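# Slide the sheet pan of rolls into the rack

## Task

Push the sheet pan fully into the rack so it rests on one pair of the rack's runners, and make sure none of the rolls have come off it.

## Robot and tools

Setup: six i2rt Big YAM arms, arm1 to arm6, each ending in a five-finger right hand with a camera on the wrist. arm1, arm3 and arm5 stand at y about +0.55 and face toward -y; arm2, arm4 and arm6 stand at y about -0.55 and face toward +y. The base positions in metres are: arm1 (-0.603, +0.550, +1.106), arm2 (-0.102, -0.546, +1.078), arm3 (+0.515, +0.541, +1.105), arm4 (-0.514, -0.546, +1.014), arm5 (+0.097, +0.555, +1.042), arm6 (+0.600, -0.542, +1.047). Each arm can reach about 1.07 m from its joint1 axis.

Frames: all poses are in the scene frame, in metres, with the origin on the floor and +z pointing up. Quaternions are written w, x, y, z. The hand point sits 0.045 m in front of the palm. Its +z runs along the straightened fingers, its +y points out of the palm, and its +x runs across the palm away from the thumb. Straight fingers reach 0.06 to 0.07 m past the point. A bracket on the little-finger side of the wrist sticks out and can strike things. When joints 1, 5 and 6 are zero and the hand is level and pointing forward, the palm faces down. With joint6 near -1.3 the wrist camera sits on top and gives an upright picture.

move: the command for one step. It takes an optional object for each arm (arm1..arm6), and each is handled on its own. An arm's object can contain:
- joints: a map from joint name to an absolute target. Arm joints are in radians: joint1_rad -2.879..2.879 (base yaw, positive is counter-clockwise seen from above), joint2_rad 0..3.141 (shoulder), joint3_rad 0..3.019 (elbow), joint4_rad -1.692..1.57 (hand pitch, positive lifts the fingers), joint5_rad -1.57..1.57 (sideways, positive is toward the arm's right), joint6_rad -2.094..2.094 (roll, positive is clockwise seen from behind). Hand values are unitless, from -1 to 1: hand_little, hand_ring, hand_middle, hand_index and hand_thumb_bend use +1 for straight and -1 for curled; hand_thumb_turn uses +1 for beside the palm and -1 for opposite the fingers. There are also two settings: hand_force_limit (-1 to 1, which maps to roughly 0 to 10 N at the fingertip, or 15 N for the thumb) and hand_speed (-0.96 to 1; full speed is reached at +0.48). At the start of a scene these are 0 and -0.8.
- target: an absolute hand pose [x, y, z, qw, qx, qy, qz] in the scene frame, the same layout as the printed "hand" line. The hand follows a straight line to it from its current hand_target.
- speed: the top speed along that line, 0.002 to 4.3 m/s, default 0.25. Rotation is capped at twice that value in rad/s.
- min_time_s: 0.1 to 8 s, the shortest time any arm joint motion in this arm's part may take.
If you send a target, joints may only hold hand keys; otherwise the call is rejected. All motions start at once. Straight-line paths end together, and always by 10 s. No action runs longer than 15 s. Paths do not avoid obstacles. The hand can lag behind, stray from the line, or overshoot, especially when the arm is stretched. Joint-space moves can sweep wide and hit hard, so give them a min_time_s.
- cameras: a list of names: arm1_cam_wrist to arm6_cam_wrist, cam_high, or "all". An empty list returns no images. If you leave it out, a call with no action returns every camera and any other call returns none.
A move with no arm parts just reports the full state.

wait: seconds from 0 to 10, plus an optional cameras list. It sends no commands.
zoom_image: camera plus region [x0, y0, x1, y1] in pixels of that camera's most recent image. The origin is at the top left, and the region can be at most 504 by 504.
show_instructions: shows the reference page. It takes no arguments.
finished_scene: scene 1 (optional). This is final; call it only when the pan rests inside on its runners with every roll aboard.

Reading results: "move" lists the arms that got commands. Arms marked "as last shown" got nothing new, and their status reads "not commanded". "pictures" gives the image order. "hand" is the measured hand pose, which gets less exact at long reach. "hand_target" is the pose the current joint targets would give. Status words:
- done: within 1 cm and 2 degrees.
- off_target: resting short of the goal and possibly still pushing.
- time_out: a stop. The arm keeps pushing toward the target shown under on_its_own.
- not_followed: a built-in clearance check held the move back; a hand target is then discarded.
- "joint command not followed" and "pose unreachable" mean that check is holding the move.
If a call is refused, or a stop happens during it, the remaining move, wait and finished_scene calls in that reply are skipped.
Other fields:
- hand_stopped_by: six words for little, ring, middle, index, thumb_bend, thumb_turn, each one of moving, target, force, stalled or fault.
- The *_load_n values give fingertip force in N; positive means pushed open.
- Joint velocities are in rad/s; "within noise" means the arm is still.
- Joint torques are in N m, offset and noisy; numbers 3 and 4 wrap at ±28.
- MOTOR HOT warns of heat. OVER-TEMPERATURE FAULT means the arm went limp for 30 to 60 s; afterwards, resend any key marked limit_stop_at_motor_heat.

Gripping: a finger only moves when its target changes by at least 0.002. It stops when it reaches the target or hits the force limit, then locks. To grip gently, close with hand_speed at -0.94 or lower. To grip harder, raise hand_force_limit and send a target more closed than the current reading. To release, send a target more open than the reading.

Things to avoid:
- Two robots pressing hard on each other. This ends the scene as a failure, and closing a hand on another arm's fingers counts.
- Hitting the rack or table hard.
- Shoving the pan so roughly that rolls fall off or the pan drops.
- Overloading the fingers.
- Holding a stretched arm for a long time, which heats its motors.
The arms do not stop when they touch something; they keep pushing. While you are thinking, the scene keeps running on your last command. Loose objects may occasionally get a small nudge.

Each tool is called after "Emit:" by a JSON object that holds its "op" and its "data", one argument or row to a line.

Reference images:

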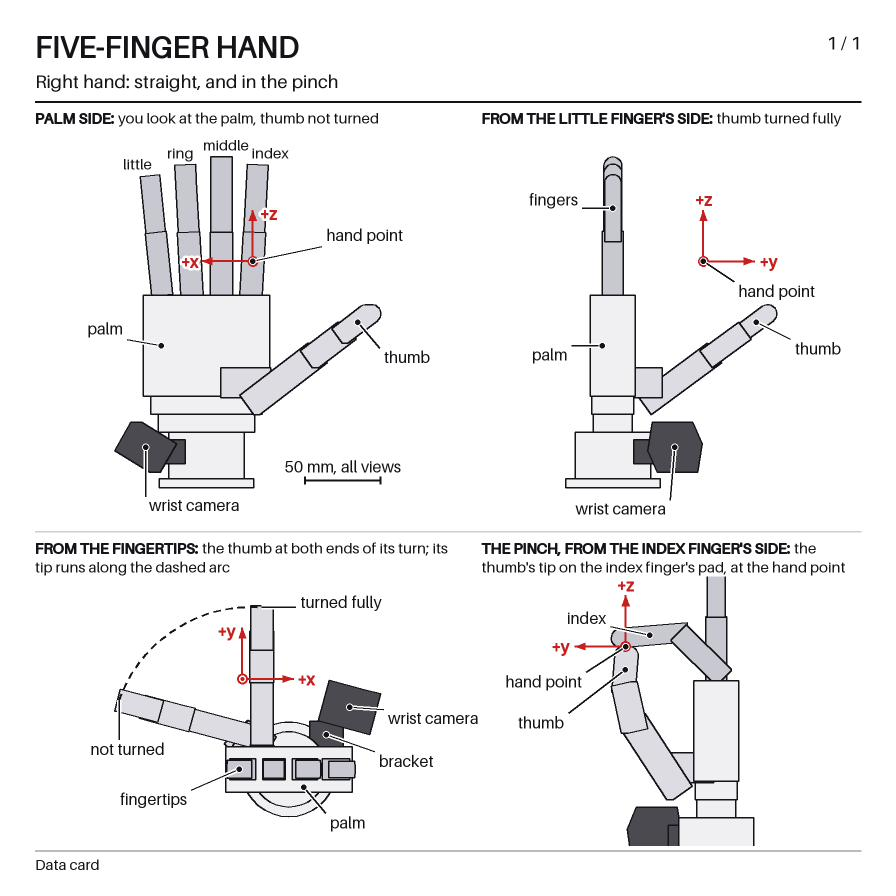

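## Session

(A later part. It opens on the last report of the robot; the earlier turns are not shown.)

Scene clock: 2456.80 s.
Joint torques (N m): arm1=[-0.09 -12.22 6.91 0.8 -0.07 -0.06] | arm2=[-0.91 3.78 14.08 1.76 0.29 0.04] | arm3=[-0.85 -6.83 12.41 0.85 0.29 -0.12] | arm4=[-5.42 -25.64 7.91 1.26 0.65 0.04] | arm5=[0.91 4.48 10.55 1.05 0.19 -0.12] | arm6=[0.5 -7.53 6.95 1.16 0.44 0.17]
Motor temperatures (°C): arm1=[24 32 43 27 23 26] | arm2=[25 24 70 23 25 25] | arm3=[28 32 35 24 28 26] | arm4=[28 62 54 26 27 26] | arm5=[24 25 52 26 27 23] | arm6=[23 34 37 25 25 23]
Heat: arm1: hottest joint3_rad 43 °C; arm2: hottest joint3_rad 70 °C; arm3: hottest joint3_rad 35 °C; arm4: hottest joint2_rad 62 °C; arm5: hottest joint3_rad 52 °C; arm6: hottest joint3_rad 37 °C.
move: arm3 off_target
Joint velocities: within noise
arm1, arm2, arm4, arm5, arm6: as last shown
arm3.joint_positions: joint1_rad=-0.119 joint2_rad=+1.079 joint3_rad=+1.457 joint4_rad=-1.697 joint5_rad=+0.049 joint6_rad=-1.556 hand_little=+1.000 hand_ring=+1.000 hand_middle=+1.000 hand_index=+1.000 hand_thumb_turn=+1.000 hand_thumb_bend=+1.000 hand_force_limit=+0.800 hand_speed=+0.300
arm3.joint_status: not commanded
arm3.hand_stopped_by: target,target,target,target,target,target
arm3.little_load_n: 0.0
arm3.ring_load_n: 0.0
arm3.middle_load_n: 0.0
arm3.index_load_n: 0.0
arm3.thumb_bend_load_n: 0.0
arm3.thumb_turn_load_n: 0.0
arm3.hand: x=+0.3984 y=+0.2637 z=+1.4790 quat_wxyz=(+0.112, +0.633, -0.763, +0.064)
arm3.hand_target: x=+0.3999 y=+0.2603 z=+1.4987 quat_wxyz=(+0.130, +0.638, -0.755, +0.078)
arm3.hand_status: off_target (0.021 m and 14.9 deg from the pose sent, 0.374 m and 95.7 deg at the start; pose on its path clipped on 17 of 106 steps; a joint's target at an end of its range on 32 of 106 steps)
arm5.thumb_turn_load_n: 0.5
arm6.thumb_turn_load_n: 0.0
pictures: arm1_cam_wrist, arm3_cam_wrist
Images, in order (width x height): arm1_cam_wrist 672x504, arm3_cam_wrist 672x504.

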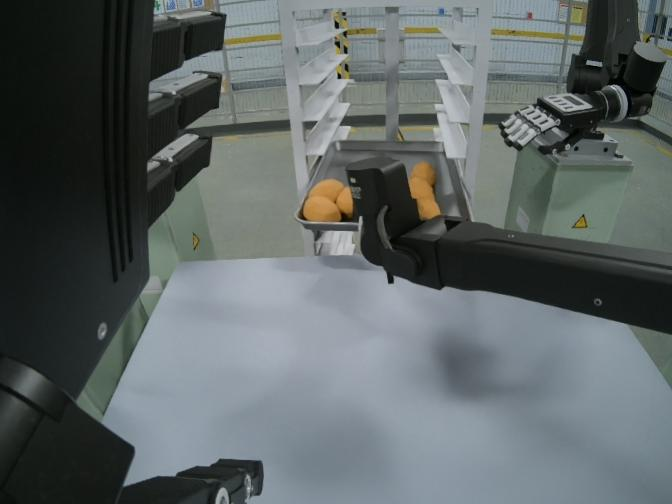

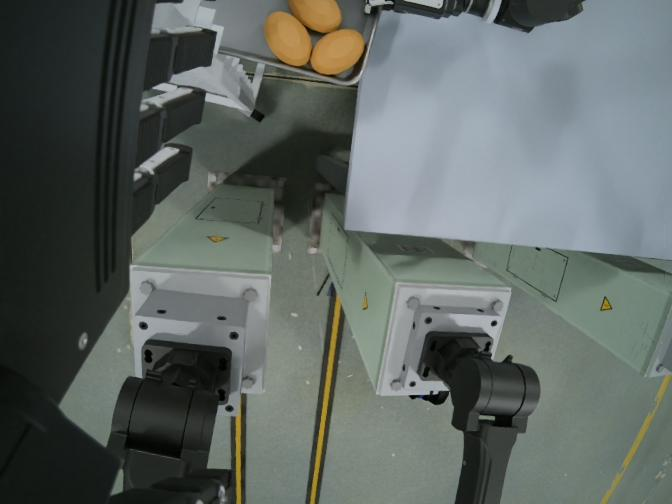

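Emit:
{"op": "move", "data": {
  "arm3": {"target": [0.44, 0.06, 1.52, 0.0, 0.6462, -0.7632, 0.0], "speed": 0.25},
  "cameras": ["arm3_cam_wrist","arm1_cam_wrist","cam_high"]
}}

Scene clock: 2463.47 s.
Joint torques (N m): arm1=[-0.03 -12.28 6.86 0.84 -0.07 -0.05] | arm2=[-0.85 3.9 14.06 1.76 0.29 0.04] | arm3=[-1.2 -14.45 12.6 1.03 0.04 0.16] | arm4=[-5.48 -25.7 7.92 1.2 0.65 0.03] | arm5=[0.56 4.31 10.58 1.06 0.2 -0.07] | arm6=[0.56 -7.53 6.98 1.18 0.44 0.17]
Motor temperatures (°C): arm1=[24 32 43 27 23 26] | arm2=[25 24 70 23 25 25] | arm3=[28 32 37 24 28 26] | arm4=[28 62 54 26 27 26] | arm5=[24 25 52 26 27 23] | arm6=[23 34 37 25 25 23]
Heat: arm1: hottest joint3_rad 43 °C; arm2: hottest joint3_rad 70 °C; arm3: hottest joint3_rad 37 °C; arm4: hottest joint2_rad 62 °C; arm5: hottest joint3_rad 52 °C; arm6: hottest joint3_rad 37 °C.
move: arm3 off_target
Joint velocities: within noise
arm1, arm2, arm4, arm5, arm6: as last shown
arm2.ring_load_n: -0.5
arm2.thumb_turn_load_n: 0.5
arm3.joint_positions: joint1_rad=+0.021 joint2_rad=+1.566 joint3_rad=+1.979 joint4_rad=-1.701 joint5_rad=+0.053 joint6_rad=-1.475 hand_little=+1.000 hand_ring=+1.000 hand_middle=+1.000 hand_index=+1.000 hand_thumb_turn=+1.000 hand_thumb_bend=+1.000 hand_force_limit=+0.800 hand_speed=+0.300
arm3.joint_status: not commanded
arm3.hand_stopped_by: target,target,target,target,target,target
arm3.little_load_n: 0.0
arm3.ring_load_n: 0.0
arm3.middle_load_n: 0.0
arm3.index_load_n: -0.5
arm3.thumb_bend_load_n: 0.0
arm3.thumb_turn_load_n: 0.0
arm3.hand: x=+0.4361 y=+0.0666 z=+1.5048 quat_wxyz=(+0.116, +0.654, -0.743, +0.086)
arm3.hand_target: x=+0.4400 y=+0.0607 z=+1.5189 quat_wxyz=(+0.126, +0.647, -0.745, +0.102)
arm3.hand_status: off_target (0.017 m and 16.8 deg from the pose sent, 0.212 m and 14.9 deg at the start; a joint's target at an end of its range on 53 of 53 steps)
arm4.ring_load_n: -0.5
arm4.index_load_n: 7.0
arm5.thumb_turn_load_n: 0.0
pictures: arm1_cam_wrist, arm3_cam_wrist, cam_high
Images, in order (width x height): arm1_cam_wrist 672x504, arm3_cam_wrist 672x504, cam_high 896x504.

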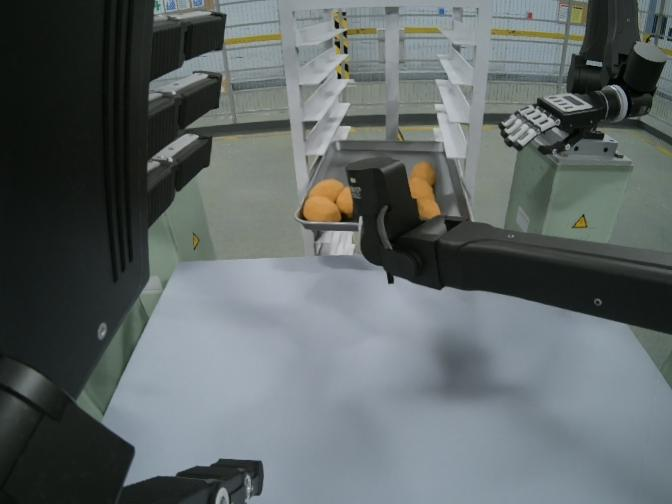

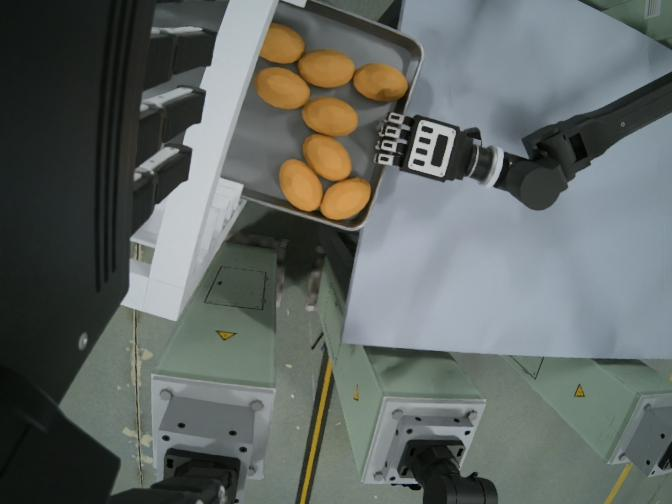

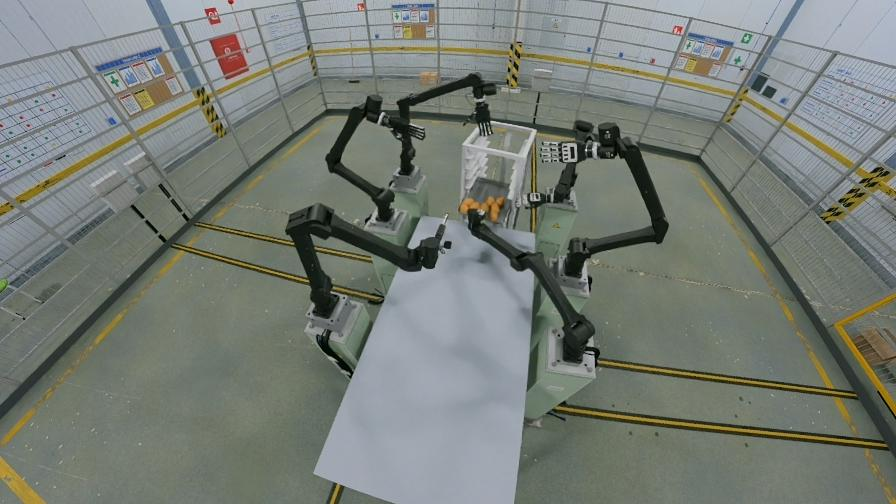

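Emit:
{"op": "zoom_image", "data": {
  "camera": "arm3_cam_wrist",
  "region": [120, 0, 440, 330]
}}

Scaled by 1.527 from the camera's image (finer frame: 960x720).

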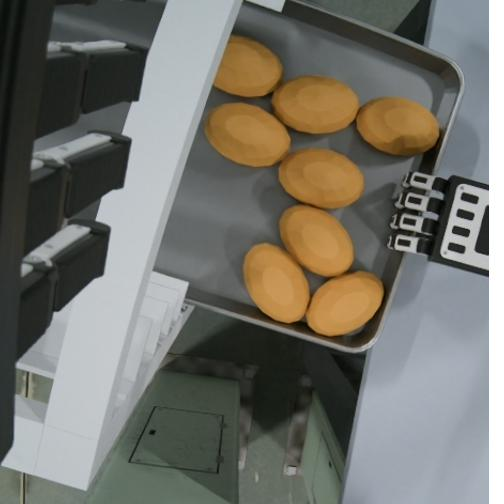

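Emit:
{"op": "move", "data": {
  "arm3": {"target": [0.492, 0.045, 1.50, 0.0, 0.6462, -0.7632, 0.0], "speed": 0.15, "joints": {"hand_thumb_turn": -1.0, "hand_speed": 0.0}},
  "cameras": ["arm3_cam_wrist","arm1_cam_wrist"]
}}

Emit:
{"op": "zoom_image", "data": {
  "camera": "arm3_cam_wrist",
  "region": [100, 0, 420, 330]
}}

Scene clock: 2494.50 s.
Joint torques (N m): arm1=[-0.03 -12.28 6.87 0.8 -0.07 -0.06] | arm2=[-0.91 3.84 14.08 1.77 0.29 0.05] | arm3=[-1.08 -14.74 12.74 0.98 0.02 0.16] | arm4=[-4.89 -25.64 7.75 1.16 0.65 0.04] | arm5=[0.15 4.72 10.58 1.03 0.25 -0.08] | arm6=[0.5 -7.53 6.99 1.17 0.43 0.17]
Motor temperatures (°C): arm1=[24 32 43 27 23 26] | arm2=[25 24 70 23 25 25] | arm3=[28 33 43 24 28 26] | arm4=[28 63 54 26 27 26] | arm5=[24 25 52 26 27 23] | arm6=[23 34 37 25 25 23]
Heat: arm1: hottest joint3_rad 43 °C; arm2: hottest joint3_rad 70 °C; arm3: hottest joint3_rad 43 °C; arm4: hottest joint2_rad 63 °C; arm5: hottest joint3_rad 52 °C; arm6: hottest joint3_rad 37 °C.
move: arm3 off_target
Joint velocities: within noise
arm1, arm2, arm4, arm5, arm6: as last shown
arm2.ring_load_n: 0.0
arm2.thumb_turn_load_n: 0.0
arm3.joint_positions: joint1_rad=+0.115 joint2_rad=+1.612 joint3_rad=+1.993 joint4_rad=-1.701 joint5_rad=+0.045 joint6_rad=-1.376 hand_little=+1.000 hand_ring=+1.000 hand_middle=+1.000 hand_index=+1.000 hand_thumb_turn=-1.000 hand_thumb_bend=+1.000 hand_force_limit=+0.800 hand_speed=+0.000
arm3.joint_status: all done
arm3.hand_stopped_by: target,target,target,target,target,target
arm3.little_load_n: 0.0
arm3.ring_load_n: 0.0
arm3.middle_load_n: 0.0
arm3.index_load_n: 0.0
arm3.thumb_bend_load_n: 0.0
arm3.thumb_turn_load_n: 0.0
arm3.hand: x=+0.4867 y=+0.0530 z=+1.4870 quat_wxyz=(+0.095, +0.654, -0.746, +0.087)
arm3.hand_target: x=+0.4920 y=+0.0457 z=+1.4991 quat_wxyz=(+0.102, +0.648, -0.748, +0.102)
arm3.hand_status: off_target (0.016 m and 14.9 deg from the pose sent, 0.060 m and 16.8 deg at the start; a joint's target at an end of its range on 53 of 53 steps)
arm4.ring_load_n: 0.0
arm4.index_load_n: 6.5
pictures: arm1_cam_wrist, arm3_cam_wrist
Images, in order (width x height): arm1_cam_wrist 672x504, arm3_cam_wrist 672x504.

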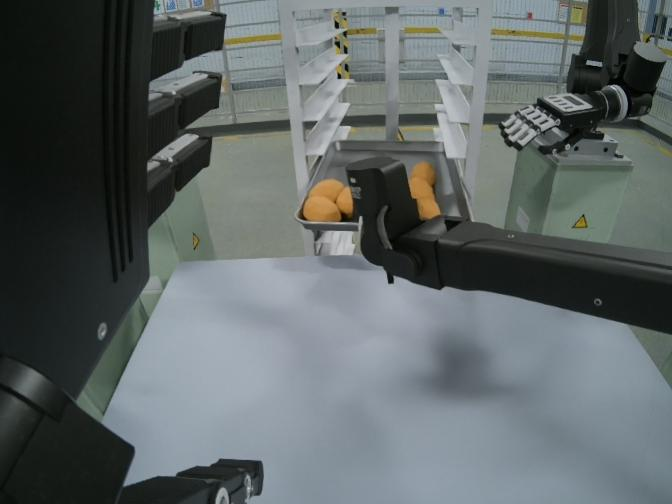

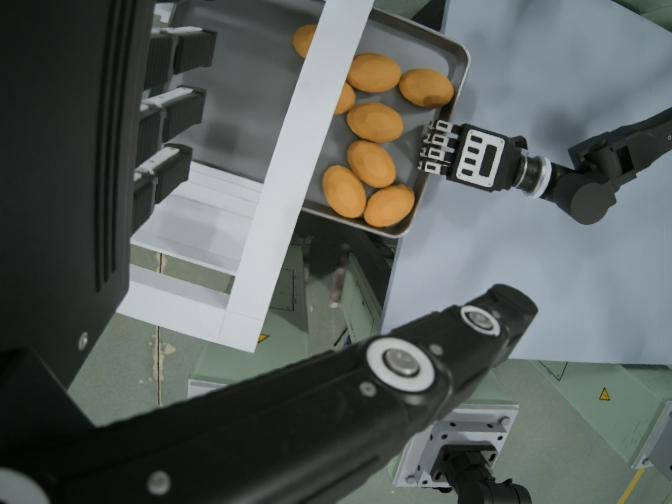

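Scaled by 1.527 from the camera's image (finer frame: 960x720).

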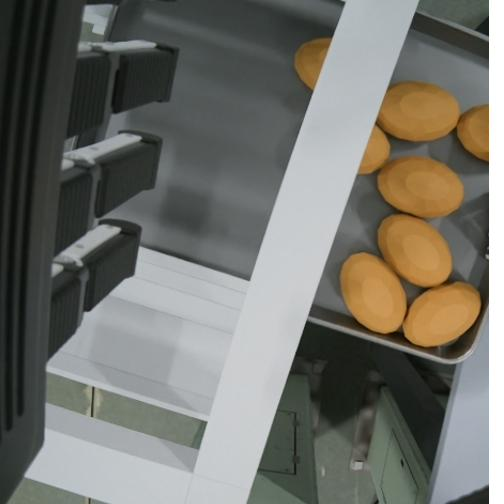

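Emit:
{"op": "move", "data": {
  "arm3": {"target": [0.492, 0.035, 1.378, 0.0, 0.6462, -0.7632, 0.0], "speed": 0.12},
  "cameras": ["arm3_cam_wrist","arm1_cam_wrist"]
}}

Emit:
{"op": "zoom_image", "data": {
  "camera": "arm3_cam_wrist",
  "region": [100, 0, 420, 330]
}}

Scene clock: 2514.23 s.
Joint torques (N m): arm1=[-0.03 -12.4 6.94 0.76 -0.07 -0.06] | arm2=[-0.85 3.9 14.08 1.77 0.29 0.04] | arm3=[-2.67 -18.26 9.17 0.53 0 0.17] | arm4=[-5.13 -25.58 8.02 1.14 0.64 0.04] | arm5=[-0.09 4.48 10.54 1.25 0.18 -0.07] | arm6=[0.44 -7.53 6.98 1.17 0.44 0.17]
Motor temperatures (°C): arm1=[24 32 43 27 23 26] | arm2=[25 24 70 23 25 25] | arm3=[28 34 50 24 28 26] | arm4=[28 64 54 26 27 26] | arm5=[24 25 52 26 27 23] | arm6=[23 34 37 25 25 23]
Heat: arm1: hottest joint3_rad 43 °C; arm2: hottest joint3_rad 70 °C; arm3: hottest joint3_rad 50 °C; arm4: hottest joint2_rad 64 °C; arm5: hottest joint3_rad 52 °C; arm6: hottest joint3_rad 37 °C.
move: arm3 done
Joint velocities: within noise
arm1, arm2, arm4, arm5, arm6: as last shown
arm3.joint_positions: joint1_rad=+0.114 joint2_rad=+1.777 joint3_rad=+1.916 joint4_rad=-1.701 joint5_rad=+0.004 joint6_rad=-1.365 hand_little=+1.000 hand_ring=+1.000 hand_middle=+1.000 hand_index=+1.000 hand_thumb_turn=-1.000 hand_thumb_bend=+1.000 hand_force_limit=+0.800 hand_speed=+0.000
arm3.joint_status: not commanded
arm3.hand_stopped_by: target,target,target,target,target,target
arm3.little_load_n: 0.0
arm3.ring_load_n: 0.0
arm3.middle_load_n: 0.0
arm3.index_load_n: 0.0
arm3.thumb_bend_load_n: 0.0
arm3.thumb_turn_load_n: 0.0
arm3.hand: x=+0.4959 y=+0.0348 z=+1.3786 quat_wxyz=(+0.005, +0.657, -0.754, +0.003)
arm3.hand_target: x=+0.4920 y=+0.0351 z=+1.3777 quat_wxyz=(+0.003, +0.646, -0.763, +0.003)
arm3.hand_status: done (0.004 m and 1.8 deg from the pose sent, 0.111 m and 14.9 deg at the start; a joint's target at an end of its range on 48 of 56 steps)
pictures: arm1_cam_wrist, arm3_cam_wrist
Images, in order (width x height): arm1_cam_wrist 672x504, arm3_cam_wrist 672x504.

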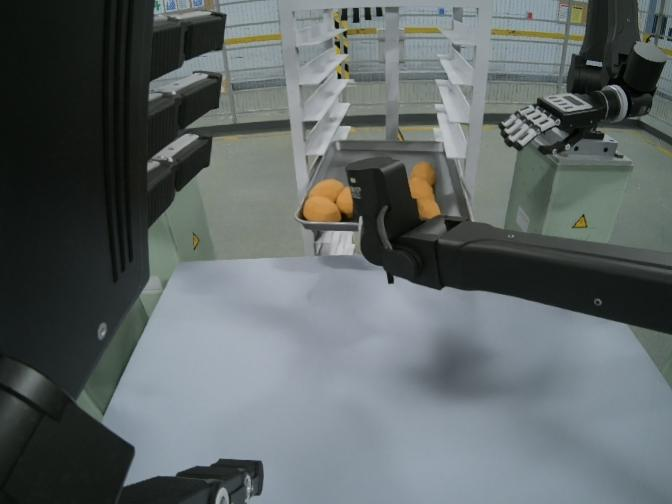

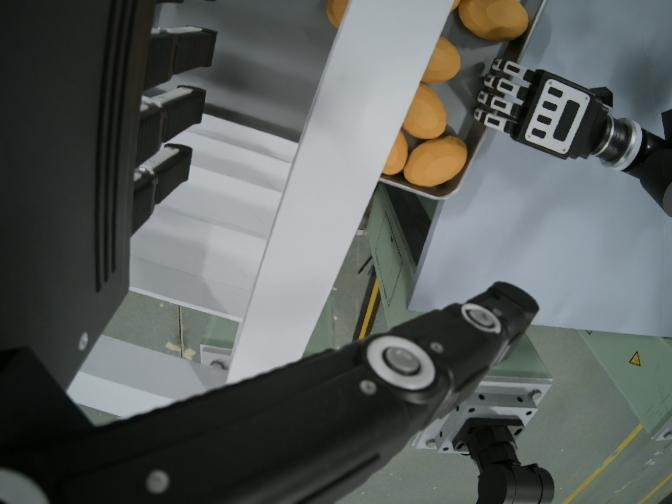

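Scaled by 1.527 from the camera's image (finer frame: 960x720).

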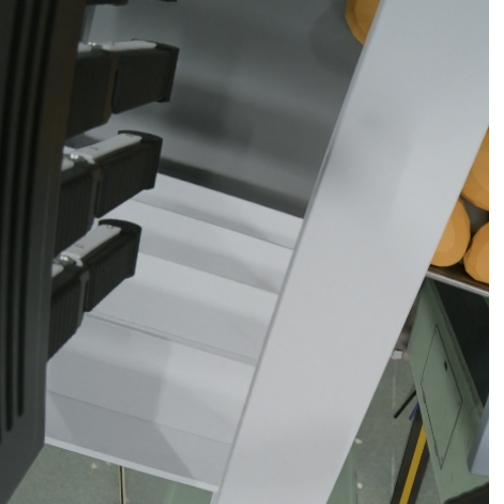

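Emit:
{"op": "move", "data": {
  "arm3": {"target": [0.445, 0.035, 1.375, 0.0, 0.6462, -0.7632, 0.0], "speed": 0.06},
  "cameras": ["arm3_cam_wrist","arm1_cam_wrist"]
}}

Emit:
{"op": "zoom_image", "data": {
  "camera": "arm1_cam_wrist",
  "region": [270, 0, 490, 165]
}}

Scene clock: 2531.37 s.
Joint torques (N m): arm1=[-0.15 -12.28 6.91 0.83 -0.07 -0.05] | arm2=[-0.91 3.84 14.05 1.77 0.29 0.04] | arm3=[-3.19 -18.02 8.84 0.54 0.33 -0.32] | arm4=[-4.72 -25.7 7.86 1.13 0.63 0.05] | arm5=[0.73 5.19 10.47 1.18 0.22 -0.1] | arm6=[0.5 -7.53 6.97 1.17 0.44 0.17]
Motor temperatures (°C): arm1=[24 32 44 27 23 26] | arm2=[25 24 70 23 25 25] | arm3=[28 34 49 24 28 26] | arm4=[28 64 54 26 27 26] | arm5=[24 25 52 26 27 23] | arm6=[23 34 37 25 25 23]
Heat: arm1: hottest joint3_rad 44 °C; arm2: hottest joint3_rad 70 °C; arm3: hottest joint3_rad 49 °C; arm4: hottest joint2_rad 64 °C; arm5: hottest joint3_rad 52 °C; arm6: hottest joint3_rad 37 °C.
move: arm3 off_target
Joint velocities: within noise
arm1, arm2, arm4, arm5, arm6: as last shown
arm3.joint_positions: joint1_rad=+0.034 joint2_rad=+1.777 joint3_rad=+1.916 joint4_rad=-1.701 joint5_rad=-0.006 joint6_rad=-1.407 hand_little=+1.000 hand_ring=+1.000 hand_middle=+1.000 hand_index=+1.000 hand_thumb_turn=-1.000 hand_thumb_bend=+1.000 hand_force_limit=+0.800 hand_speed=+0.000
arm3.joint_status: not commanded
arm3.hand_stopped_by: target,target,target,target,target,target
arm3.little_load_n: 0.0
arm3.ring_load_n: 0.0
arm3.middle_load_n: 0.0
arm3.index_load_n: 0.0
arm3.thumb_bend_load_n: 0.0
arm3.thumb_turn_load_n: 0.0
arm3.hand: x=+0.4555 y=+0.0357 z=+1.3781 quat_wxyz=(+0.002, +0.642, -0.766, +0.006)
arm3.hand_target: x=+0.4452 y=+0.0351 z=+1.3749 quat_wxyz=(+0.000, +0.646, -0.763, +0.000)
arm3.hand_status: off_target (0.011 m and 0.9 deg from the pose sent, 0.051 m and 1.8 deg at the start; a joint's target at an end of its range on 26 of 42 steps)
arm4.index_load_n: 6.0
arm4.thumb_bend_load_n: 32.0
arm4.hand_target: x=+0.3497 y=-0.0344 z=+1.0269 quat_wxyz=(-0.435, +0.500, -0.565, +0.491)
arm5.index_load_n: 0.5
arm6.ring_load_n: -0.5
pictures: arm1_cam_wrist, arm3_cam_wrist
Images, in order (width x height): arm1_cam_wrist 672x504, arm3_cam_wrist 672x504.

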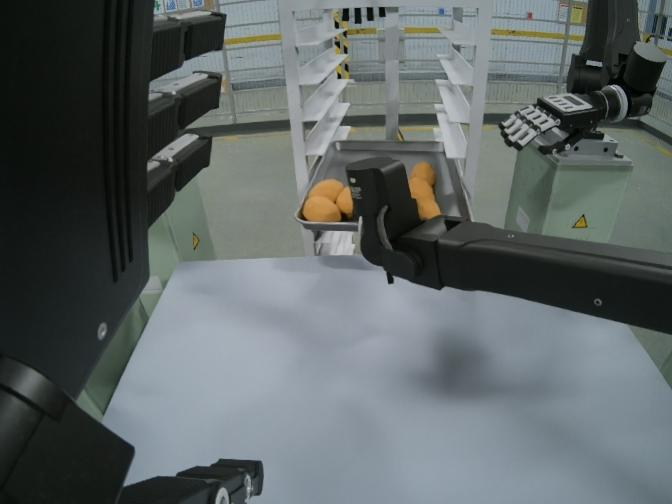

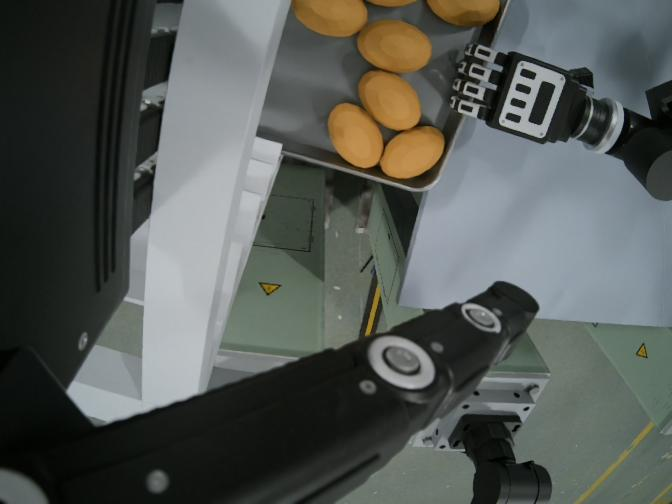

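Scaled by 2.291 from the camera's image (finer frame: 960x720).

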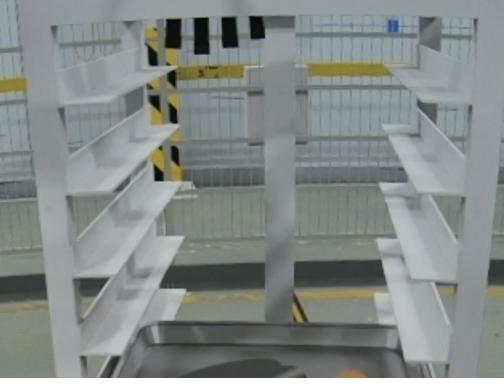

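Emit:
{"op": "move", "data": {
  "arm3": {"target": [0.415, 0.035, 1.375, 0.0, 0.6462, -0.7632, 0.0], "speed": 0.06},
  "cameras": ["arm3_cam_wrist","arm1_cam_wrist"]
}}

Emit:
{"op": "zoom_image", "data": {
  "camera": "arm1_cam_wrist",
  "region": [270, 100, 490, 265]
}}

Scene clock: 2538.37 s.
Joint torques (N m): arm1=[0.03 -12.1 6.86 0.83 -0.07 -0.04] | arm2=[-0.91 3.84 14.05 1.78 0.29 0.04] | arm3=[-6.77 -17.96 8.96 0.54 1.4 -0.51] | arm4=[-5.19 -25.23 8.2 1.21 0.61 0.06] | arm5=[0.15 4.42 10.54 1.11 0.19 -0.08] | arm6=[0.56 -7.53 6.98 1.17 0.44 0.17]
Motor temperatures (°C): arm1=[24 32 44 27 23 26] | arm2=[25 24 70 23 25 25] | arm3=[28 34 49 24 28 26] | arm4=[28 65 54 26 27 26] | arm5=[24 25 52 26 27 23] | arm6=[23 34 37 25 25 23]
Heat: arm1: hottest joint3_rad 44 °C; arm2: hottest joint3_rad 70 °C; arm3: hottest joint3_rad 49 °C; arm4: hottest joint2_rad 65 °C; arm5: hottest joint3_rad 52 °C; arm6: hottest joint3_rad 37 °C.
move: arm3 off_target
Joint velocities: within noise
arm1, arm2, arm4, arm5, arm6: as last shown
arm1.index_load_n: -0.5
arm1.thumb_turn_load_n: -0.5
arm2.thumb_turn_load_n: 0.5
arm3.joint_positions: joint1_rad=+0.021 joint2_rad=+1.777 joint3_rad=+1.916 joint4_rad=-1.701 joint5_rad=-0.030 joint6_rad=-1.438 hand_little=+1.000 hand_ring=+1.000 hand_middle=+1.000 hand_index=+1.000 hand_thumb_turn=-1.000 hand_thumb_bend=+1.000 hand_force_limit=+0.800 hand_speed=+0.000
arm3.joint_status: not commanded
arm3.hand_stopped_by: target,target,target,target,target,target
arm3.little_load_n: 0.0
arm3.ring_load_n: 0.0
arm3.middle_load_n: 0.0
arm3.index_load_n: 0.0
arm3.thumb_bend_load_n: 0.0
arm3.thumb_turn_load_n: 0.0
arm3.hand: x=+0.4526 y=+0.0349 z=+1.3768 quat_wxyz=(-0.007, +0.649, -0.760, +0.014)
arm3.hand_target: x=+0.4163 y=+0.0364 z=+1.3751 quat_wxyz=(+0.001, +0.646, -0.763, +0.001)
arm3.hand_status: off_target (0.038 m and 1.9 deg from the pose sent, 0.041 m and 0.9 deg at the start; a joint's target at an end of its range on 32 of 32 steps)
arm4.joint_positions: joint1_rad=-0.873 joint2_rad=+2.821 joint3_rad=+2.567 joint4_rad=+0.038 joint5_rad=+0.736 joint6_rad=+0.138 hand_little=-0.127 hand_ring=-0.107 hand_middle=-0.107 hand_index=-0.165 hand_thumb_turn=-0.999 hand_thumb_bend=+0.021 hand_force_limit=+0.600 hand_speed=-0.920
arm4.middle_load_n: -3.0
arm4.index_load_n: 5.5
arm4.thumb_turn_load_n: 6.5
arm4.hand: x=+0.3135 y=+0.0233 z=+1.0086 quat_wxyz=(-0.451, +0.525, -0.545, +0.474)
arm5.index_load_n: 0.0
arm6.ring_load_n: 0.0
pictures: arm1_cam_wrist, arm3_cam_wrist
Images, in order (width x height): arm1_cam_wrist 672x504, arm3_cam_wrist 672x504.

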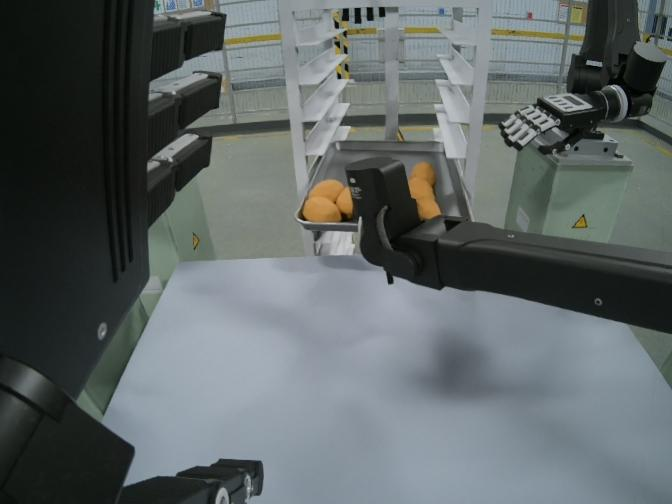

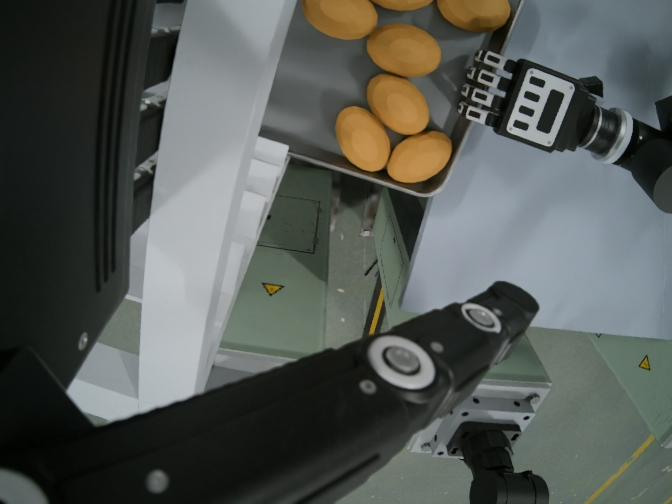

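Scaled by 2.291 from the camera's image (finer frame: 960x720).

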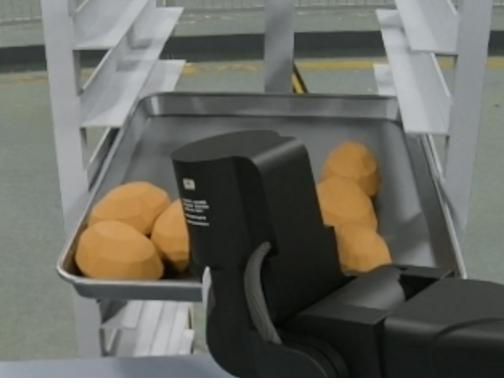

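Emit:
{"op": "move", "data": {
  "arm3": {"target": [0.375, 0.035, 1.375, 0.0, 0.6462, -0.7632, 0.0], "speed": 0.06},
  "cameras": ["arm3_cam_wrist","arm1_cam_wrist"]
}}

Emit:
{"op": "zoom_image", "data": {
  "camera": "arm1_cam_wrist",
  "region": [270, 100, 490, 265]
}}

Scene clock: 2543.97 s.
Joint torques (N m): arm1=[0.09 -12.34 6.89 0.76 -0.08 -0.06] | arm2=[-0.91 3.78 14.06 1.78 0.28 0.04] | arm3=[-8.18 -17.2 9.88 0.54 2.02 -0.43] | arm4=[-4.6 -24.82 8.31 1.18 0.32 0.03] | arm5=[0.67 4.19 10.55 1.06 0.18 -0.04] | arm6=[0.44 -7.47 6.97 1.17 0.44 0.17]
Motor temperatures (°C): arm1=[24 32 44 27 23 26] | arm2=[25 24 70 23 25 25] | arm3=[28 34 49 24 29 26] | arm4=[28 68 53 26 27 26] | arm5=[24 25 52 26 27 23] | arm6=[23 34 37 25 25 23]
Heat: arm1: hottest joint3_rad 44 °C; arm2: hottest joint3_rad 70 °C; arm3: hottest joint3_rad 49 °C; arm4: hottest joint2_rad 68 °C; arm5: hottest joint3_rad 52 °C; arm6: hottest joint3_rad 37 °C.
move: arm3 off_target
Joint velocities: within noise
arm1.joint_positions: joint1_rad=+0.426 joint2_rad=+1.673 joint3_rad=+0.928 joint4_rad=+0.647 joint5_rad=-1.153 joint6_rad=-1.381 hand_little=+1.000 hand_ring=+1.000 hand_middle=+1.000 hand_index=+1.000 hand_thumb_turn=+1.000 hand_thumb_bend=+1.000 hand_force_limit=+0.000 hand_speed=-0.800
arm1.joint_status: not commanded
arm1.hand_stopped_by: target,target,target,target,target,target
arm1.little_load_n: 0.0
arm1.ring_load_n: 0.0
arm1.middle_load_n: 0.0
arm1.index_load_n: 0.0
arm1.thumb_bend_load_n: 0.0
arm1.thumb_turn_load_n: 0.0
arm1.hand: x=-0.2198 y=+0.0588 z=+1.2922 quat_wxyz=(-0.096, +0.709, -0.100, +0.691)
arm1.hand_target: x=-0.2201 y=+0.0600 z=+1.2999 quat_wxyz=(-0.092, +0.709, -0.095, +0.693)
arm1.hand_status: not commanded
arm2.joint_positions: joint1_rad=+0.005 joint2_rad=+0.585 joint3_rad=+1.394 joint4_rad=-1.197 joint5_rad=+0.295 joint6_rad=-1.289 hand_little=+1.000 hand_ring=+1.000 hand_middle=+1.000 hand_index=+1.000 hand_thumb_turn=-1.000 hand_thumb_bend=+0.000 hand_force_limit=+0.000 hand_speed=+0.000
arm2.joint_status: not commanded
arm2.hand_stopped_by: target,target,target,target,target,target
arm2.little_load_n: -0.5
arm2.ring_load_n: 0.0
arm2.middle_load_n: 0.0
arm2.index_load_n: 0.0
arm2.thumb_bend_load_n: 0.0
arm2.thumb_turn_load_n: 0.0
arm2.hand: x=+0.0084 y=-0.3289 z=+1.6136 quat_wxyz=(-0.363, +0.711, +0.421, +0.430)
arm2.hand_target: x=+0.0064 y=-0.3339 z=+1.6323 quat_wxyz=(-0.377, +0.706, +0.413, +0.434)
arm2.hand_status: not commanded
arm3.joint_positions: joint1_rad=-0.034 joint2_rad=+1.777 joint3_rad=+1.914 joint4_rad=-1.701 joint5_rad=-0.045 joint6_rad=-1.516 hand_little=+1.000 hand_ring=+1.000 hand_middle=+1.000 hand_index=+1.000 hand_thumb_turn=-1.000 hand_thumb_bend=+1.000 hand_force_limit=+0.800 hand_speed=+0.000
arm3.joint_status: not commanded
arm3.hand_stopped_by: target,target,target,target,target,target
arm3.little_load_n: 0.0
arm3.ring_load_n: 0.0
arm3.middle_load_n: 0.0
arm3.index_load_n: 0.5
arm3.thumb_bend_load_n: 0.0
arm3.thumb_turn_load_n: 0.0
arm3.hand: x=+0.4248 y=+0.0348 z=+1.3756 quat_wxyz=(-0.012, +0.658, -0.752, +0.020)
arm3.hand_target: x=+0.3772 y=+0.0377 z=+1.3750 quat_wxyz=(+0.002, +0.646, -0.763, +0.001)
arm3.hand_status: off_target (0.050 m and 3.2 deg from the pose sent, 0.078 m and 1.9 deg at the start; a joint's target at an end of its range on 45 of 45 steps)
arm4.joint_positions: joint1_rad=-0.878 joint2_rad=+2.821 joint3_rad=+2.567 joint4_rad=+0.036 joint5_rad=+0.744 joint6_rad=+0.137 hand_little=-0.127 hand_ring=-0.107 hand_middle=-0.106 hand_index=-0.165 hand_thumb_turn=-1.000 hand_thumb_bend=+0.021 hand_force_limit=+0.600 hand_speed=-0.920
arm4.joint_status: not commanded
arm4.hand_stopped_by: force,force,force,force,target,target
arm4.little_load_n: 0.0
arm4.ring_load_n: 0.0
arm4.middle_load_n: 0.0
arm4.index_load_n: 0.5
arm4.thumb_bend_load_n: 31.5
arm4.thumb_turn_load_n: 1.5
arm4.hand: x=+0.3166 y=+0.0172 z=+1.0087 quat_wxyz=(-0.447, +0.522, -0.548, +0.478)
arm4.hand_target: x=+0.3497 y=-0.0345 z=+1.0268 quat_wxyz=(-0.434, +0.500, -0.565, +0.492)
arm4.hand_status: not commanded
arm5.joint_positions: joint1_rad=-0.112 joint2_rad=+0.492 joint3_rad=+1.313 joint4_rad=-1.193 joint5_rad=-0.203 joint6_rad=-1.199 hand_little=+1.000 hand_ring=+1.000 hand_middle=+1.000 hand_index=+1.000 hand_thumb_turn=-1.000 hand_thumb_bend=+0.000 hand_force_limit=+0.000 hand_speed=+0.000
arm5.joint_status: not commanded
arm5.hand_stopped_by: target,target,target,target,target,target
arm5.little_load_n: 0.0
arm5.ring_load_n: 0.0
arm5.middle_load_n: 0.0
arm5.index_load_n: 0.0
arm5.thumb_bend_load_n: 0.5
arm5.thumb_turn_load_n: 0.0
arm5.hand: x=+0.0679 y=+0.3434 z=+1.5456 quat_wxyz=(+0.286, +0.468, -0.676, +0.492)
arm5.hand_target: x=+0.0700 y=+0.3461 z=+1.5614 quat_wxyz=(+0.292, +0.472, -0.666, +0.498)
arm5.hand_status: not commanded
arm6.joint_positions: joint1_rad=+1.307 joint2_rad=+1.469 joint3_rad=+0.410 joint4_rad=+0.675 joint5_rad=+1.169 joint6_rad=+0.325 hand_little=+0.600 hand_ring=+0.600 hand_middle=+0.600 hand_index=+0.600 hand_thumb_turn=-1.000 hand_thumb_bend=-0.055 hand_force_limit=+0.900 hand_speed=-0.600
arm6.joint_status: not commanded
arm6.hand_stopped_by: target,target,target,target,force,target
arm6.little_load_n: -0.5
arm6.ring_load_n: 0.0
arm6.middle_load_n: 0.0
arm6.index_load_n: 0.0
arm6.thumb_bend_load_n: 0.5
arm6.thumb_turn_load_n: 0.0
arm6.hand: x=+0.2645 y=-0.2702 z=+1.1093 quat_wxyz=(-0.653, +0.756, +0.042, -0.012)
arm6.hand_target: x=+0.2504 y=-0.2702 z=+1.1201 quat_wxyz=(-0.656, +0.754, +0.032, -0.028)
arm6.hand_status: not commanded
pictures: arm1_cam_wrist, arm3_cam_wrist
Images, in order (width x height): arm1_cam_wrist 672x504, arm3_cam_wrist 672x504.

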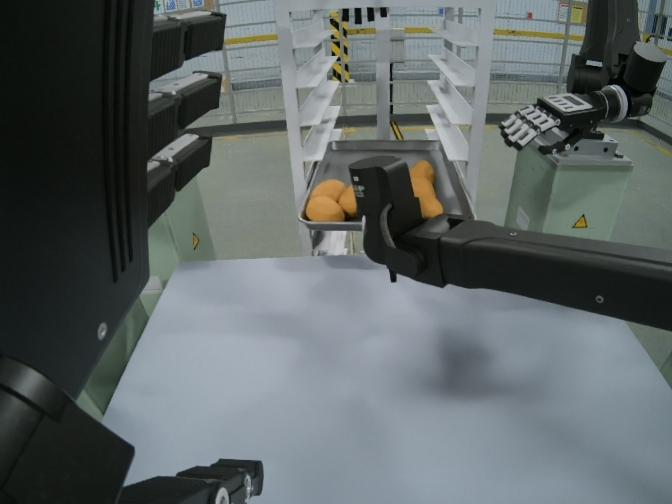

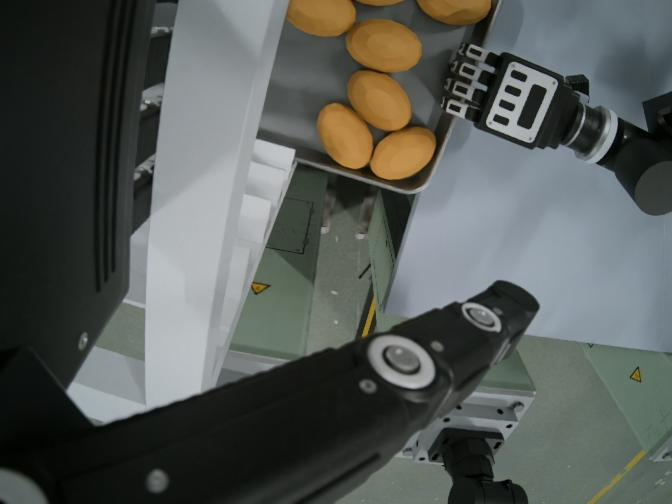

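Scaled by 2.291 from the camera's image (finer frame: 960x720).

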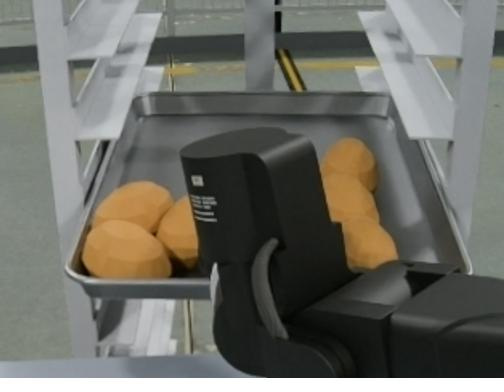

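Emit:
{"op": "move", "data": {
  "arm3": {"target": [0.340, 0.035, 1.375, 0.0, 0.6462, -0.7632, 0.0], "speed": 0.06},
  "cameras": ["arm3_cam_wrist","arm1_cam_wrist"]
}}

Emit:
{"op": "zoom_image", "data": {
  "camera": "arm1_cam_wrist",
  "region": [270, 100, 490, 265]
}}

Scene clock: 2573.17 s.
Joint torques (N m): arm1=[-0.03 -12.28 6.91 0.77 -0.08 -0.06] | arm2=[-0.85 3.84 14.06 1.77 0.29 0.04] | arm3=[-10.7 -16.56 10.8 0.54 2.76 -0.39] | arm4=[-4.72 -25.11 8.43 1.28 0.31 0.06] | arm5=[0.03 3.78 10.56 1.11 0.16 -0.07] | arm6=[0.5 -7.53 6.97 1.18 0.44 0.17]
Motor temperatures (°C): arm1=[24 32 44 27 23 26] | arm2=[25 24 70 23 25 25] | arm3=[29 35 49 24 35 26] | arm4=[28 76 53 26 26 26] | arm5=[23 25 52 26 27 23] | arm6=[23 34 37 25 25 23]
Heat: arm1: hottest joint3_rad 44 °C; arm2: hottest joint3_rad 70 °C; arm3: hottest joint3_rad 49 °C; arm4: hottest joint2_rad 76 °C; arm5: hottest joint3_rad 52 °C; arm6: hottest joint3_rad 37 °C.
move: arm3 off_target
Joint velocities: within noise
arm1, arm2, arm4, arm5, arm6: as last shown
arm2.little_load_n: 0.0
arm3.joint_positions: joint1_rad=-0.064 joint2_rad=+1.777 joint3_rad=+1.914 joint4_rad=-1.701 joint5_rad=-0.063 joint6_rad=-1.579 hand_little=+1.000 hand_ring=+1.000 hand_middle=+1.000 hand_index=+1.000 hand_thumb_turn=-1.000 hand_thumb_bend=+1.000 hand_force_limit=+0.800 hand_speed=+0.000
arm3.joint_status: not commanded
arm3.hand_stopped_by: target,target,target,target,target,target
arm3.little_load_n: 0.0
arm3.ring_load_n: 0.0
arm3.middle_load_n: 0.0
arm3.index_load_n: 0.0
arm3.thumb_bend_load_n: 0.0
arm3.thumb_turn_load_n: 0.0
arm3.hand: x=+0.4103 y=+0.0340 z=+1.3746 quat_wxyz=(-0.017, +0.670, -0.741, +0.027)
arm3.hand_target: x=+0.3444 y=+0.0401 z=+1.3751 quat_wxyz=(+0.003, +0.646, -0.763, +0.002)
arm3.hand_status: off_target (0.070 m and 5.2 deg from the pose sent, 0.085 m and 3.3 deg at the start; a joint's target at an end of its range on 46 of 46 steps)
arm4.joint_positions: joint1_rad=-0.878 joint2_rad=+2.820 joint3_rad=+2.566 joint4_rad=+0.036 joint5_rad=+0.744 joint6_rad=+0.136 hand_little=-0.127 hand_ring=-0.107 hand_middle=-0.106 hand_index=-0.165 hand_thumb_turn=-1.000 hand_thumb_bend=+0.021 hand_force_limit=+0.600 hand_speed=-0.920
arm4.index_load_n: 0.0
arm4.thumb_turn_load_n: 0.5
arm4.hand: x=+0.3164 y=+0.0169 z=+1.0083 quat_wxyz=(-0.446, +0.523, -0.547, +0.478)
arm4.hand_target: x=+0.3498 y=-0.0345 z=+1.0270 quat_wxyz=(-0.435, +0.500, -0.565, +0.492)
arm5.thumb_bend_load_n: 0.0
arm6.little_load_n: 0.0
arm6.thumb_bend_load_n: 0.0
pictures: arm1_cam_wrist, arm3_cam_wrist
Images, in order (width x height): arm1_cam_wrist 672x504, arm3_cam_wrist 672x504.

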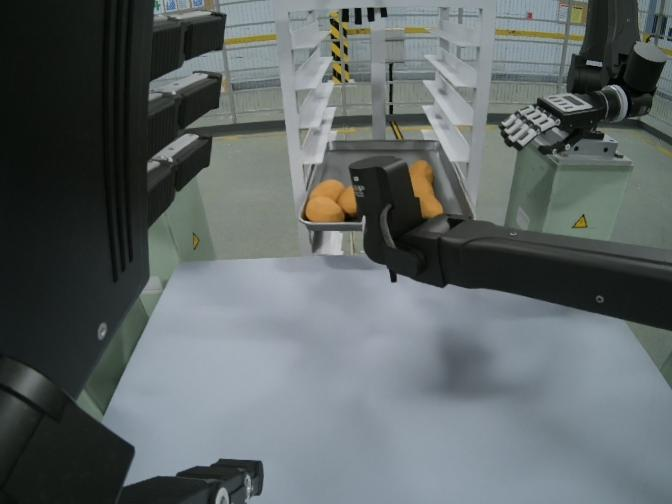

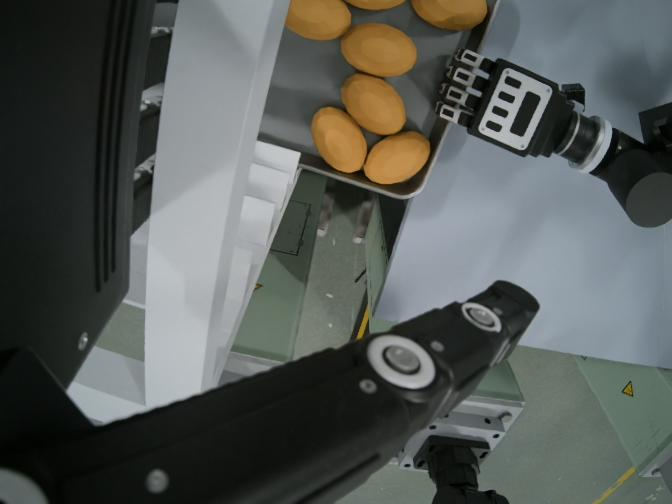

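Scaled by 2.291 from the camera's image (finer frame: 960x720).

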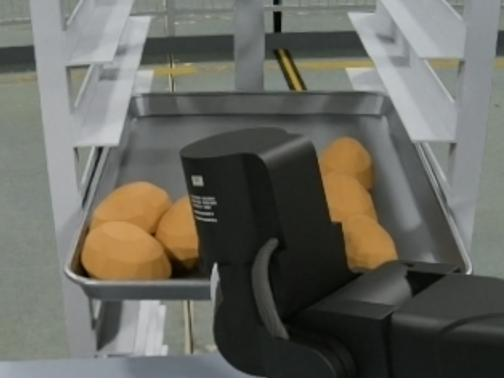

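Emit:
{"op": "move", "data": {
  "arm4": {"target": [0.345, -0.030, 1.005, 0.4347, -0.5001, 0.5653, -0.4913], "speed": 0.04},
  "arm3": {"target": [0.440, 0.035, 1.375, 0.0, 0.6462, -0.7632, 0.0], "speed": 0.1},
  "cameras": ["arm3_cam_wrist","arm1_cam_wrist"]
}}

Scene clock: 2587.63 s.
Joint torques (N m): arm1=[0.09 -12.4 6.9 0.83 -0.08 -0.06] | arm2=[-0.85 3.78 14.05 1.77 0.29 0.04] | arm3=[-1.32 -17.9 8.99 0.54 0.23 0.16] | arm4=[-4.37 -23.71 7.54 2.33 0.64 0.07] | arm5=[0.38 4.19 10.54 0.99 0.19 -0.11] | arm6=[0.5 -7.47 6.97 1.17 0.44 0.17]
Motor temperatures (°C): arm1=[24 32 44 27 23 26] | arm2=[25 24 71 23 25 25] | arm3=[29 35 50 24 39 26] | arm4=[28 75 53 26 26 26] | arm5=[23 25 52 26 27 23] | arm6=[23 34 37 25 25 23]
Heat: arm1: hottest joint3_rad 44 °C; arm2: hottest joint3_rad 71 °C; arm3: hottest joint3_rad 50 °C; arm4: hottest joint2_rad 75 °C; arm5: hottest joint3_rad 52 °C; arm6: hottest joint3_rad 37 °C.
move: arm3 done; arm4 off_target
Joint velocities: within noise
arm1, arm2, arm5, arm6: as last shown
arm1.thumb_bend_load_n: 0.5
arm3.joint_positions: joint1_rad=+0.004 joint2_rad=+1.777 joint3_rad=+1.914 joint4_rad=-1.701 joint5_rad=-0.003 joint6_rad=-1.461 hand_little=+1.000 hand_ring=+1.000 hand_middle=+1.000 hand_index=+1.000 hand_thumb_turn=-1.000 hand_thumb_bend=+1.000 hand_force_limit=+0.800 hand_speed=+0.000
arm3.joint_status: not commanded
arm3.hand_stopped_by: target,target,target,target,target,target
arm3.little_load_n: 0.0
arm3.ring_load_n: 0.0
arm3.middle_load_n: 0.0
arm3.index_load_n: 0.0
arm3.thumb_bend_load_n: -0.5
arm3.thumb_turn_load_n: 0.0
arm3.hand: x=+0.4377 y=+0.0353 z=+1.3778 quat_wxyz=(+0.002, +0.652, -0.758, +0.004)
arm3.hand_target: x=+0.4401 y=+0.0351 z=+1.3749 quat_wxyz=(+0.000, +0.646, -0.763, +0.000)
arm3.hand_status: done (0.004 m and 1.0 deg from the pose sent, 0.030 m and 5.2 deg at the start; a joint's target at an end of its range on 27 of 52 steps)
arm4.joint_positions: joint1_rad=-0.879 joint2_rad=+2.819 joint3_rad=+2.559 joint4_rad=+0.047 joint5_rad=+0.744 joint6_rad=+0.136 hand_little=-0.127 hand_ring=-0.107 hand_middle=-0.106 hand_index=-0.165 hand_thumb_turn=-1.000 hand_thumb_bend=+0.021 hand_force_limit=+0.600 hand_speed=-0.920
arm4.joint_status: not commanded
arm4.hand_stopped_by: force,force,force,force,target,target
arm4.little_load_n: 0.0
arm4.ring_load_n: 0.0
arm4.middle_load_n: 0.0
arm4.index_load_n: 0.0
arm4.thumb_bend_load_n: 30.5
arm4.thumb_turn_load_n: 1.5
arm4.hand: x=+0.3167 y=+0.0162 z=+1.0074 quat_wxyz=(-0.448, +0.521, -0.547, +0.478)
arm4.hand_target: x=+0.3437 y=-0.0299 z=+1.0050 quat_wxyz=(-0.434, +0.500, -0.565, +0.492)
arm4.hand_status: off_target (0.054 m and 3.8 deg from the pose sent, 0.055 m and 3.9 deg at the start)
arm6.ring_load_n: -0.5
pictures: arm1_cam_wrist, arm3_cam_wrist
Images, in order (width x height): arm1_cam_wrist 672x504, arm3_cam_wrist 672x504.

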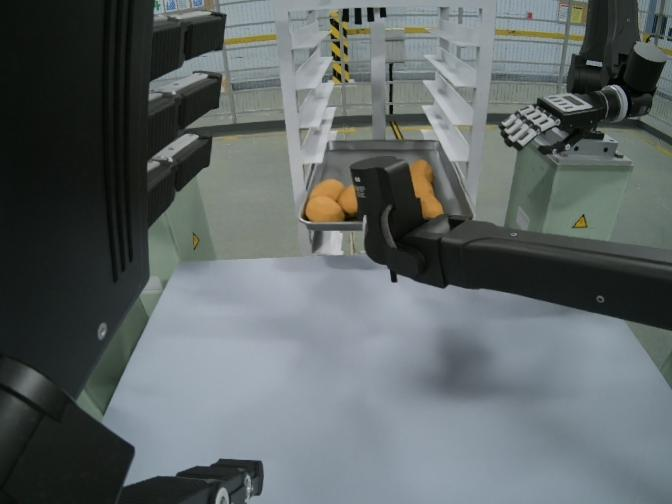

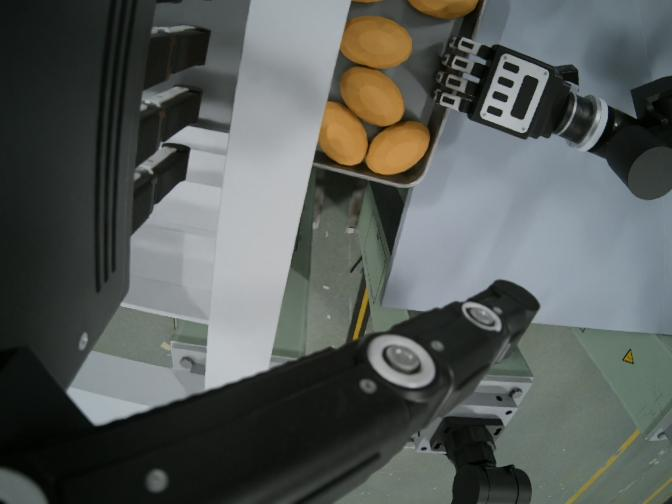

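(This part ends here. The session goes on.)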